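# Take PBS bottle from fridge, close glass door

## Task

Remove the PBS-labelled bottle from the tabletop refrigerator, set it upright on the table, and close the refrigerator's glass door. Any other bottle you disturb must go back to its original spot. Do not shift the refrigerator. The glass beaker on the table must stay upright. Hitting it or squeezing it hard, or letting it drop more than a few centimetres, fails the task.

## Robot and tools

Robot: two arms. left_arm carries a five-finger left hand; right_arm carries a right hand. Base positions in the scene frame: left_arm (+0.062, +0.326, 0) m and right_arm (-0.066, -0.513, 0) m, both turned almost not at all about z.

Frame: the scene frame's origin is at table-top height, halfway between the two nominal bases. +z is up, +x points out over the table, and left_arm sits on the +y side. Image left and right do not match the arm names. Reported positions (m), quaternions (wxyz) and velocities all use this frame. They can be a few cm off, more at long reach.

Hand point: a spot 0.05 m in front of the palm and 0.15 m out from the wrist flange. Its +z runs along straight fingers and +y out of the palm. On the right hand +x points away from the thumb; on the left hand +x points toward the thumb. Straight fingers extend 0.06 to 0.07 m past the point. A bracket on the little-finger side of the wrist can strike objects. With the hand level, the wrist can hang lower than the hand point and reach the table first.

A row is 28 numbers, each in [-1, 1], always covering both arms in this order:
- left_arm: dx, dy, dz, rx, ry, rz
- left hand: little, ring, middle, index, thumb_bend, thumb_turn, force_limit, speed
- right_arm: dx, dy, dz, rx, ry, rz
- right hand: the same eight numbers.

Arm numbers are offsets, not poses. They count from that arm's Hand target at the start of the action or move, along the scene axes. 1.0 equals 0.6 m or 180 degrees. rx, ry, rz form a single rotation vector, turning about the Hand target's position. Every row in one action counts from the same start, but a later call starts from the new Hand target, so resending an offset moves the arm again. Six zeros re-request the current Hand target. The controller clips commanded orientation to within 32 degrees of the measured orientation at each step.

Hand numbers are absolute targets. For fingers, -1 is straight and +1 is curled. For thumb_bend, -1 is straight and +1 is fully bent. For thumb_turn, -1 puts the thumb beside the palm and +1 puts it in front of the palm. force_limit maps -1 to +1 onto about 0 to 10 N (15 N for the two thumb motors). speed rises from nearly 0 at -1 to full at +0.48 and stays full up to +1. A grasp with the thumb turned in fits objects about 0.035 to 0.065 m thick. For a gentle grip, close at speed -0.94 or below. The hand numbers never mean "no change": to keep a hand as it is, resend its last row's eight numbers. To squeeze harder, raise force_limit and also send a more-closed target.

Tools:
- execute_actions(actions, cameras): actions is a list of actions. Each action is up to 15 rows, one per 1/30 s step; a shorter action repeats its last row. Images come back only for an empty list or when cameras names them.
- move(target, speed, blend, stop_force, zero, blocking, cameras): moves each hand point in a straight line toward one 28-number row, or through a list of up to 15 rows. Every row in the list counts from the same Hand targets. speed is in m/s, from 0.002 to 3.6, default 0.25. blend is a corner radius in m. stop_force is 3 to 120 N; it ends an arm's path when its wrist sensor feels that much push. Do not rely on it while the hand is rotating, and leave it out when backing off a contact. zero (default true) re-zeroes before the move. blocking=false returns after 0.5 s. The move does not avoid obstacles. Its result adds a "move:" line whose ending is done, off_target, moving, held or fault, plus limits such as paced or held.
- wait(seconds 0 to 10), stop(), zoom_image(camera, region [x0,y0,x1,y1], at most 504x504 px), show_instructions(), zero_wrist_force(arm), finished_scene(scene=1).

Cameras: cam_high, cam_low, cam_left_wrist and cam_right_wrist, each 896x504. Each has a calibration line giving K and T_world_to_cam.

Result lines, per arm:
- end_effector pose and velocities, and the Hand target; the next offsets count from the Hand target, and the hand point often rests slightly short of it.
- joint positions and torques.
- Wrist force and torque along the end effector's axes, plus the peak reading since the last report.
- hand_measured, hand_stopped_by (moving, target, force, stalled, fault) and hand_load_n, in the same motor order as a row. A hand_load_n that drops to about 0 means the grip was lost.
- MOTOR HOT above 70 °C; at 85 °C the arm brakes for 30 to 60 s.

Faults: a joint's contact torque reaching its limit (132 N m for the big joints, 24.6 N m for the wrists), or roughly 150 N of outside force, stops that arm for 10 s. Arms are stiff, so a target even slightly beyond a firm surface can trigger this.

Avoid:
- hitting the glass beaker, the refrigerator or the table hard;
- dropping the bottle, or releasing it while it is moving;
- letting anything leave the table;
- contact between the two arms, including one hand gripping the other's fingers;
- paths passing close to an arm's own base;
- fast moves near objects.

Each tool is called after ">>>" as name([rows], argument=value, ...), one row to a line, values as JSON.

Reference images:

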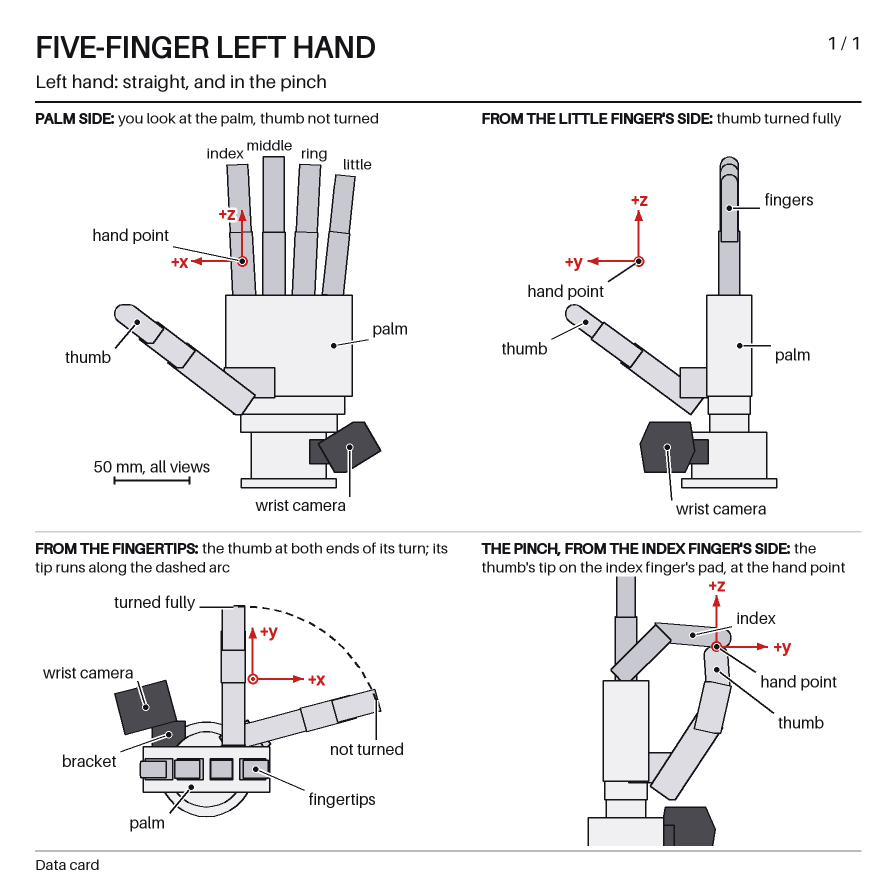

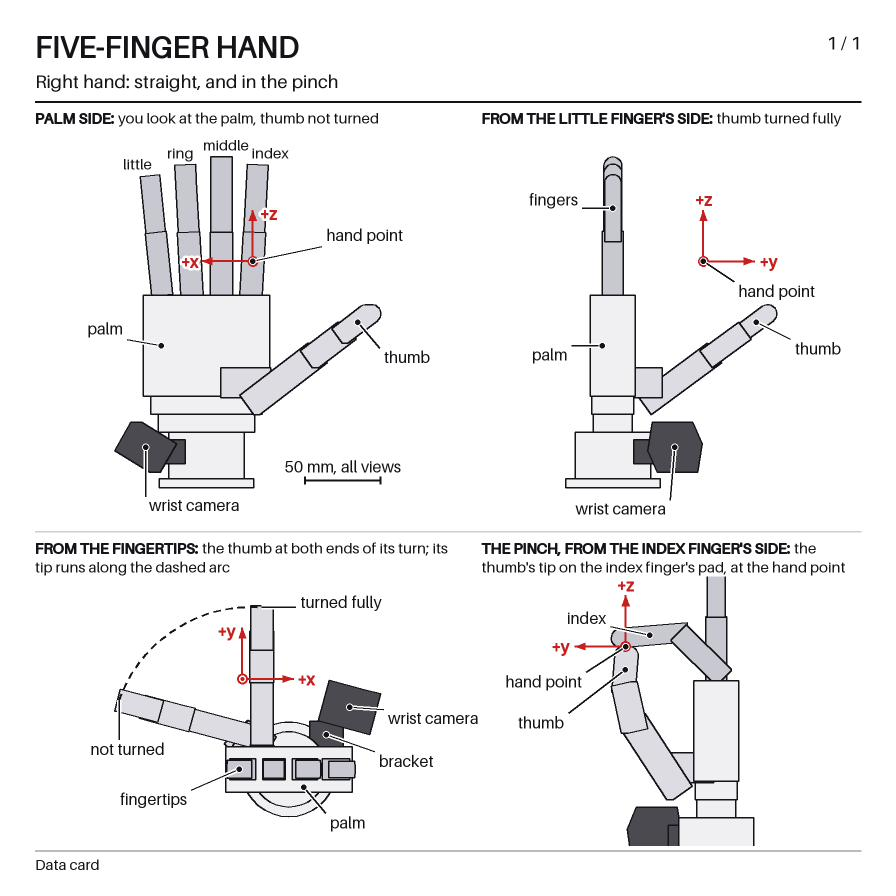

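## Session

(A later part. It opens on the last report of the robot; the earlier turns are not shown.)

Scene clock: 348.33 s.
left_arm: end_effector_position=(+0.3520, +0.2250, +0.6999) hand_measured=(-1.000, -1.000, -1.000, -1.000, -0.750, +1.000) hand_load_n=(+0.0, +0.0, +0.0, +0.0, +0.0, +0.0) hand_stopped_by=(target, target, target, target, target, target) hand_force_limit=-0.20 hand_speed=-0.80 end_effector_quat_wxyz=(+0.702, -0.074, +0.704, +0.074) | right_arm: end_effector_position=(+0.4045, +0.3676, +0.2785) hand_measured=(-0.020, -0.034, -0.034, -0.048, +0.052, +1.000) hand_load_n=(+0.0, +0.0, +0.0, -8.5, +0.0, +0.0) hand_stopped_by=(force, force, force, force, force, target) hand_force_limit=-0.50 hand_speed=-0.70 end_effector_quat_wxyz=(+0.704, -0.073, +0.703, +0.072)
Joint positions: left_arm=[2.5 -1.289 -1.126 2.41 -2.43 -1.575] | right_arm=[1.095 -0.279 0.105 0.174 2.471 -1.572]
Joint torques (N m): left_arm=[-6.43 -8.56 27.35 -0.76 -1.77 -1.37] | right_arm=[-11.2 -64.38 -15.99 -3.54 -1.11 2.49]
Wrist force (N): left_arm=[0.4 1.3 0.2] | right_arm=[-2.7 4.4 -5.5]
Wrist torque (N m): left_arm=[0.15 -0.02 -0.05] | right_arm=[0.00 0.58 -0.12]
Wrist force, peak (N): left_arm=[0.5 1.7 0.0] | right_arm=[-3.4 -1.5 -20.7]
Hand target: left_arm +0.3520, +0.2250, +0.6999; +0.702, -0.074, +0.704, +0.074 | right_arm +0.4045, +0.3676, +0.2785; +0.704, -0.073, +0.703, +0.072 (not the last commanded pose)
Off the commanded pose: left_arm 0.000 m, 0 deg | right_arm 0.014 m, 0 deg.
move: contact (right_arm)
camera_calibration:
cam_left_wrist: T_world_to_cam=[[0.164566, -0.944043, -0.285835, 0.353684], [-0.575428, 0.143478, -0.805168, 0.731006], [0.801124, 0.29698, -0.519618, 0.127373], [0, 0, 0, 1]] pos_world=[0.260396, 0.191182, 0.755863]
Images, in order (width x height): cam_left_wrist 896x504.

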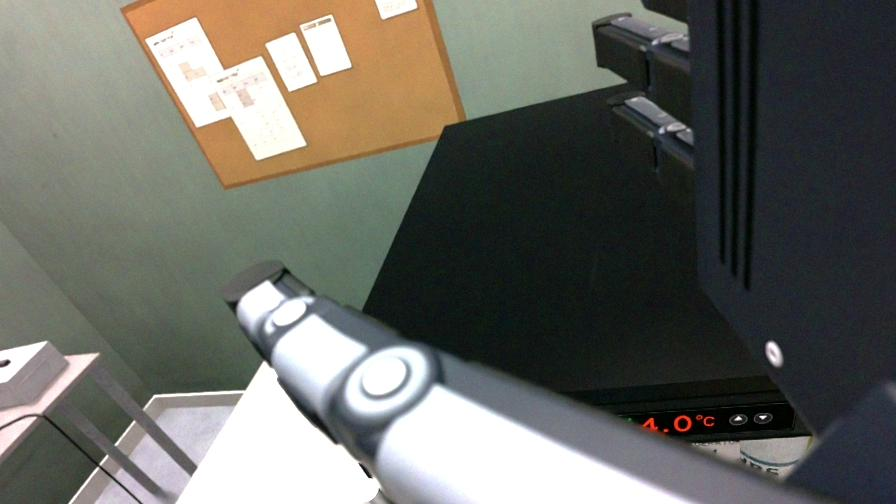

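>>> move(target=[0,0,0,0,0,0,-1,-1,-1,-1,-0.75,1,-0.2,-0.8,-0.0025,0,0,0,0,0,0.5,0.5,0.5,0.5,-1,1,-0.5,-0.4], speed=0.02)

>>> move(target=[0,0,0,0,0,0,-1,-1,-1,-1,-0.75,1,-0.2,-0.8,0,-0.11,0,0,0,0,0.5,0.5,0.5,0.5,-1,1,-0.5,-0.4], speed=0.05, stop_force=6, cameras=["cam_right_wrist","cam_left_wrist"])

Scene clock: 352.73 s.
left_arm: end_effector_position=(+0.3520, +0.2250, +0.6999) hand_measured=(-1.000, -1.000, -1.000, -1.000, -0.750, +1.000) hand_load_n=(+0.0, +0.0, +0.0, +0.0, +0.0, +0.5) hand_stopped_by=(target, target, target, target, target, target) hand_force_limit=-0.20 hand_speed=-0.80 end_effector_quat_wxyz=(+0.702, -0.074, +0.704, +0.074) | right_arm: end_effector_position=(+0.4030, +0.3676, +0.2785) hand_measured=(-0.020, -0.034, -0.034, -0.048, -1.000, +1.000) hand_load_n=(+0.0, +0.0, +0.0, +0.0, +0.0, +0.0) hand_stopped_by=(force, force, force, force, target, target) hand_force_limit=-0.50 hand_speed=-0.40 end_effector_quat_wxyz=(+0.704, -0.073, +0.703, +0.072)
Joint positions: left_arm=[2.5 -1.289 -1.126 2.41 -2.43 -1.575] | right_arm=[1.096 -0.288 0.123 0.164 2.472 -1.572]
Joint torques (N m): left_arm=[-6.49 -9.57 27.35 -0.81 -1.8 -1.38] | right_arm=[2.65 -65.05 -16.27 -3.66 -1.85 -2.73]
Wrist force (N): left_arm=[0.3 1.3 -0.2] | right_arm=[-1.7 1.2 -0.2]
Wrist torque (N m): left_arm=[0.17 -0.02 -0.05] | right_arm=[0.07 0.59 -0.14]
Wrist force, peak (N): left_arm=[0.5 1.7 0.0] | right_arm=[-2.9 4.6 -5.7]
Hand target: left_arm +0.3520, +0.2250, +0.6999; +0.702, -0.074, +0.704, +0.074 | right_arm +0.4030, +0.3676, +0.2785; +0.704, -0.073, +0.703, +0.072
Off the commanded pose: left_arm 0.000 m, 0 deg | right_arm 0.000 m, 0 deg.
move: done

Scene clock: 355.20 s.
left_arm: end_effector_position=(+0.3520, +0.2250, +0.6999) hand_measured=(-1.000, -1.000, -1.000, -1.000, -0.750, +1.000) hand_load_n=(+0.0, +0.0, +0.0, +0.0, +0.0, +0.5) hand_stopped_by=(target, target, target, target, target, target) hand_force_limit=-0.20 hand_speed=-0.80 end_effector_quat_wxyz=(+0.702, -0.074, +0.704, +0.074) | right_arm: end_effector_position=(+0.4030, +0.3016, +0.2785) hand_measured=(-0.020, -0.034, -0.034, -0.048, -1.000, +1.000) hand_load_n=(+0.0, +0.0, +0.0, +0.0, +0.0, -0.5) hand_stopped_by=(force, force, force, force, target, target) hand_force_limit=-0.50 hand_speed=-0.40 end_effector_quat_wxyz=(+0.704, -0.073, +0.703, +0.072)
Joint positions: left_arm=[2.5 -1.289 -1.126 2.41 -2.43 -1.575] | right_arm=[1.056 -0.628 0.795 -0.167 2.432 -1.572]
Joint torques (N m): left_arm=[-6.92 -8.34 27.34 -0.7 -1.78 -1.37] | right_arm=[9.67 -53.91 -16.66 1.34 2.48 2.59]
Wrist force (N): left_arm=[0.4 1.4 0.1] | right_arm=[-1.8 0.8 0.1]
Wrist torque (N m): left_arm=[0.17 -0.02 -0.05] | right_arm=[-0.01 0.58 -0.01]
Wrist force, peak (N): left_arm=[0.4 1.7 0.1] | right_arm=[-1.8 1.5 -0.4]
Hand target: left_arm +0.3520, +0.2250, +0.6999; +0.702, -0.074, +0.704, +0.074 | right_arm +0.4030, +0.3016, +0.2785; +0.704, -0.073, +0.703, +0.072
Off the commanded pose: left_arm 0.000 m, 0 deg | right_arm 0.000 m, 0 deg.
move: done
camera_calibration:
cam_left_wrist: T_world_to_cam=[[0.164566, -0.944043, -0.285835, 0.353684], [-0.575428, 0.143478, -0.805168, 0.731006], [0.801124, 0.29698, -0.519618, 0.127373], [0, 0, 0, 1]] pos_world=[0.260396, 0.191182, 0.755863]
cam_right_wrist: T_world_to_cam=[[-0.175815, 0.938411, -0.297444, -0.127346], [-0.553033, 0.155811, 0.81846, -0.0531603], [0.814398, 0.308394, 0.491578, -0.44302], [0, 0, 0, 1]] pos_world=[0.309005, 0.26441, 0.22341]
Images, in order (width x height): cam_left_wrist 896x504, cam_right_wrist 896x504.

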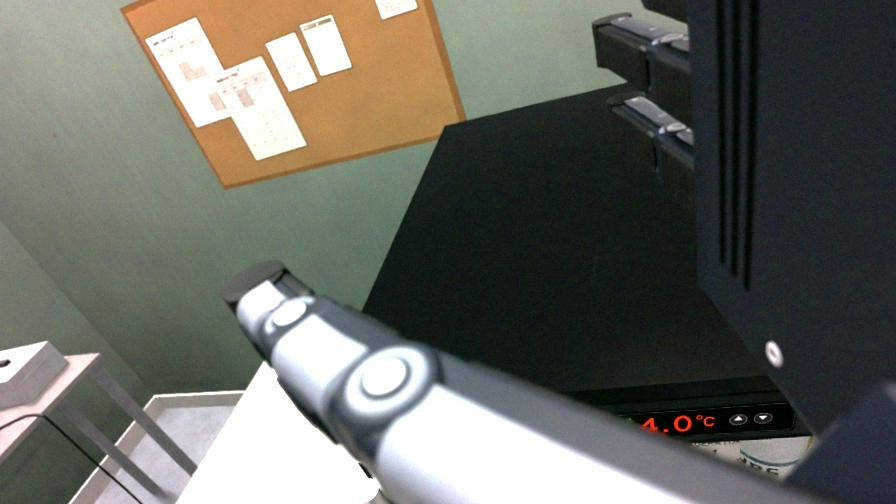

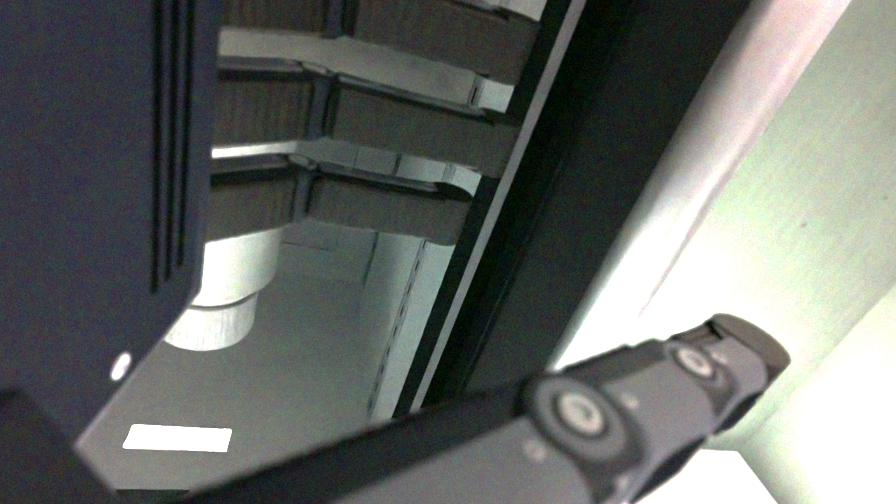

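>>> move(target=[0,0,0,0,0,0,-1,-1,-1,-1,-0.75,1,-0.2,-0.8,-0.17,-0.08,0,0,0,0,0.5,0.5,0.5,0.5,-1,1,-0.5,-0.4], speed=0.2, cameras=["cam_right_wrist","cam_high","cam_low"])

Scene clock: 357.80 s.
left_arm: end_effector_position=(+0.3520, +0.2250, +0.6999) hand_measured=(-1.000, -1.000, -1.000, -1.000, -0.750, +1.000) hand_load_n=(+0.0, +0.0, +0.0, +0.0, +0.0, +0.5) hand_stopped_by=(target, target, target, target, target, target) hand_force_limit=-0.20 hand_speed=-0.80 end_effector_quat_wxyz=(+0.702, -0.074, +0.704, +0.074) | right_arm: end_effector_position=(+0.3011, +0.2537, +0.2785) hand_measured=(-0.020, -0.034, -0.034, -0.048, -1.000, +1.000) hand_load_n=(+0.0, +0.0, +0.0, +0.0, +0.0, -0.5) hand_stopped_by=(force, force, force, force, target, target) hand_force_limit=-0.50 hand_speed=-0.40 end_effector_quat_wxyz=(+0.704, -0.073, +0.703, +0.072)
Joint positions: left_arm=[2.5 -1.289 -1.126 2.41 -2.43 -1.575] | right_arm=[1.158 -0.832 1.169 -0.337 2.534 -1.572]
Joint torques (N m): left_arm=[-6.76 -8.74 27.77 -0.75 -1.57 -1.32] | right_arm=[6.46 -50.76 -14.5 1.1 -0.36 0.28]
Wrist force (N): left_arm=[0.6 1.7 0.0] | right_arm=[-2.0 1.0 -0.3]
Wrist torque (N m): left_arm=[0.22 -0.05 -0.05] | right_arm=[0.05 0.64 0.00]
Wrist force, peak (N): left_arm=[0.6 1.7 0.0] | right_arm=[-1.8 1.2 1.8]
Hand target: left_arm +0.3520, +0.2250, +0.6999; +0.702, -0.074, +0.704, +0.074 | right_arm +0.3010, +0.2536, +0.2785; +0.704, -0.073, +0.703, +0.072
Off the commanded pose: left_arm 0.000 m, 0 deg | right_arm 0.000 m, 0 deg.
move: done
camera_calibration:
cam_right_wrist: T_world_to_cam=[[-0.17582, 0.938403, -0.297468, -0.100209], [-0.553081, 0.155811, 0.818428, -0.102018], [0.814364, 0.30842, 0.491618, -0.345237], [0, 0, 0, 1]] pos_world=[0.207105, 0.21641, 0.22341]
Images, in order (width x height): cam_high 896x504, cam_low 896x504, cam_right_wrist 896x504.

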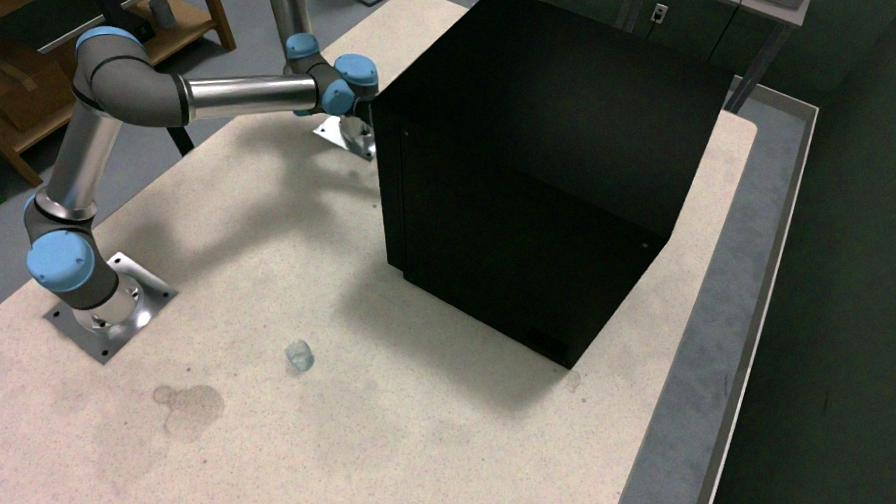

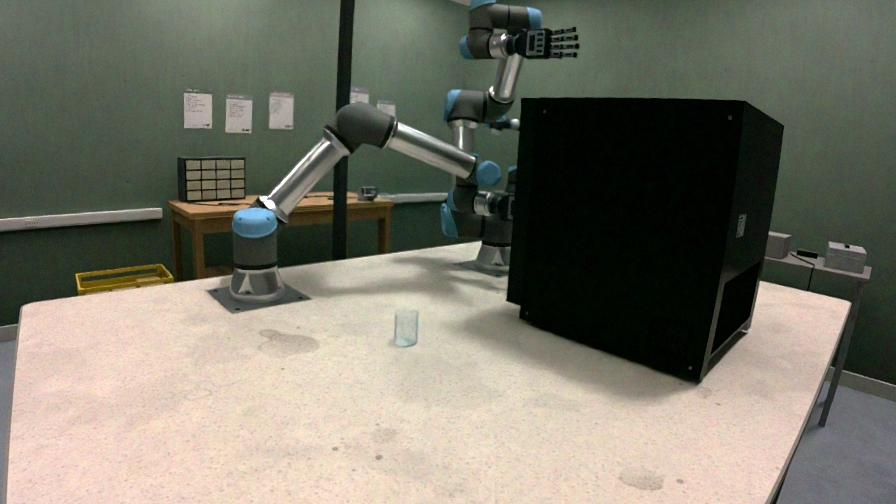

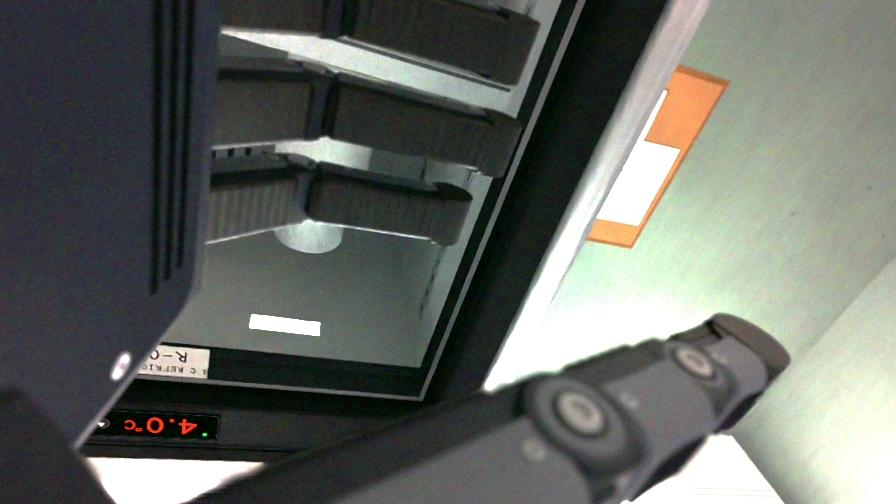

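>>> finished_scene()

The scene is finished: the task was done.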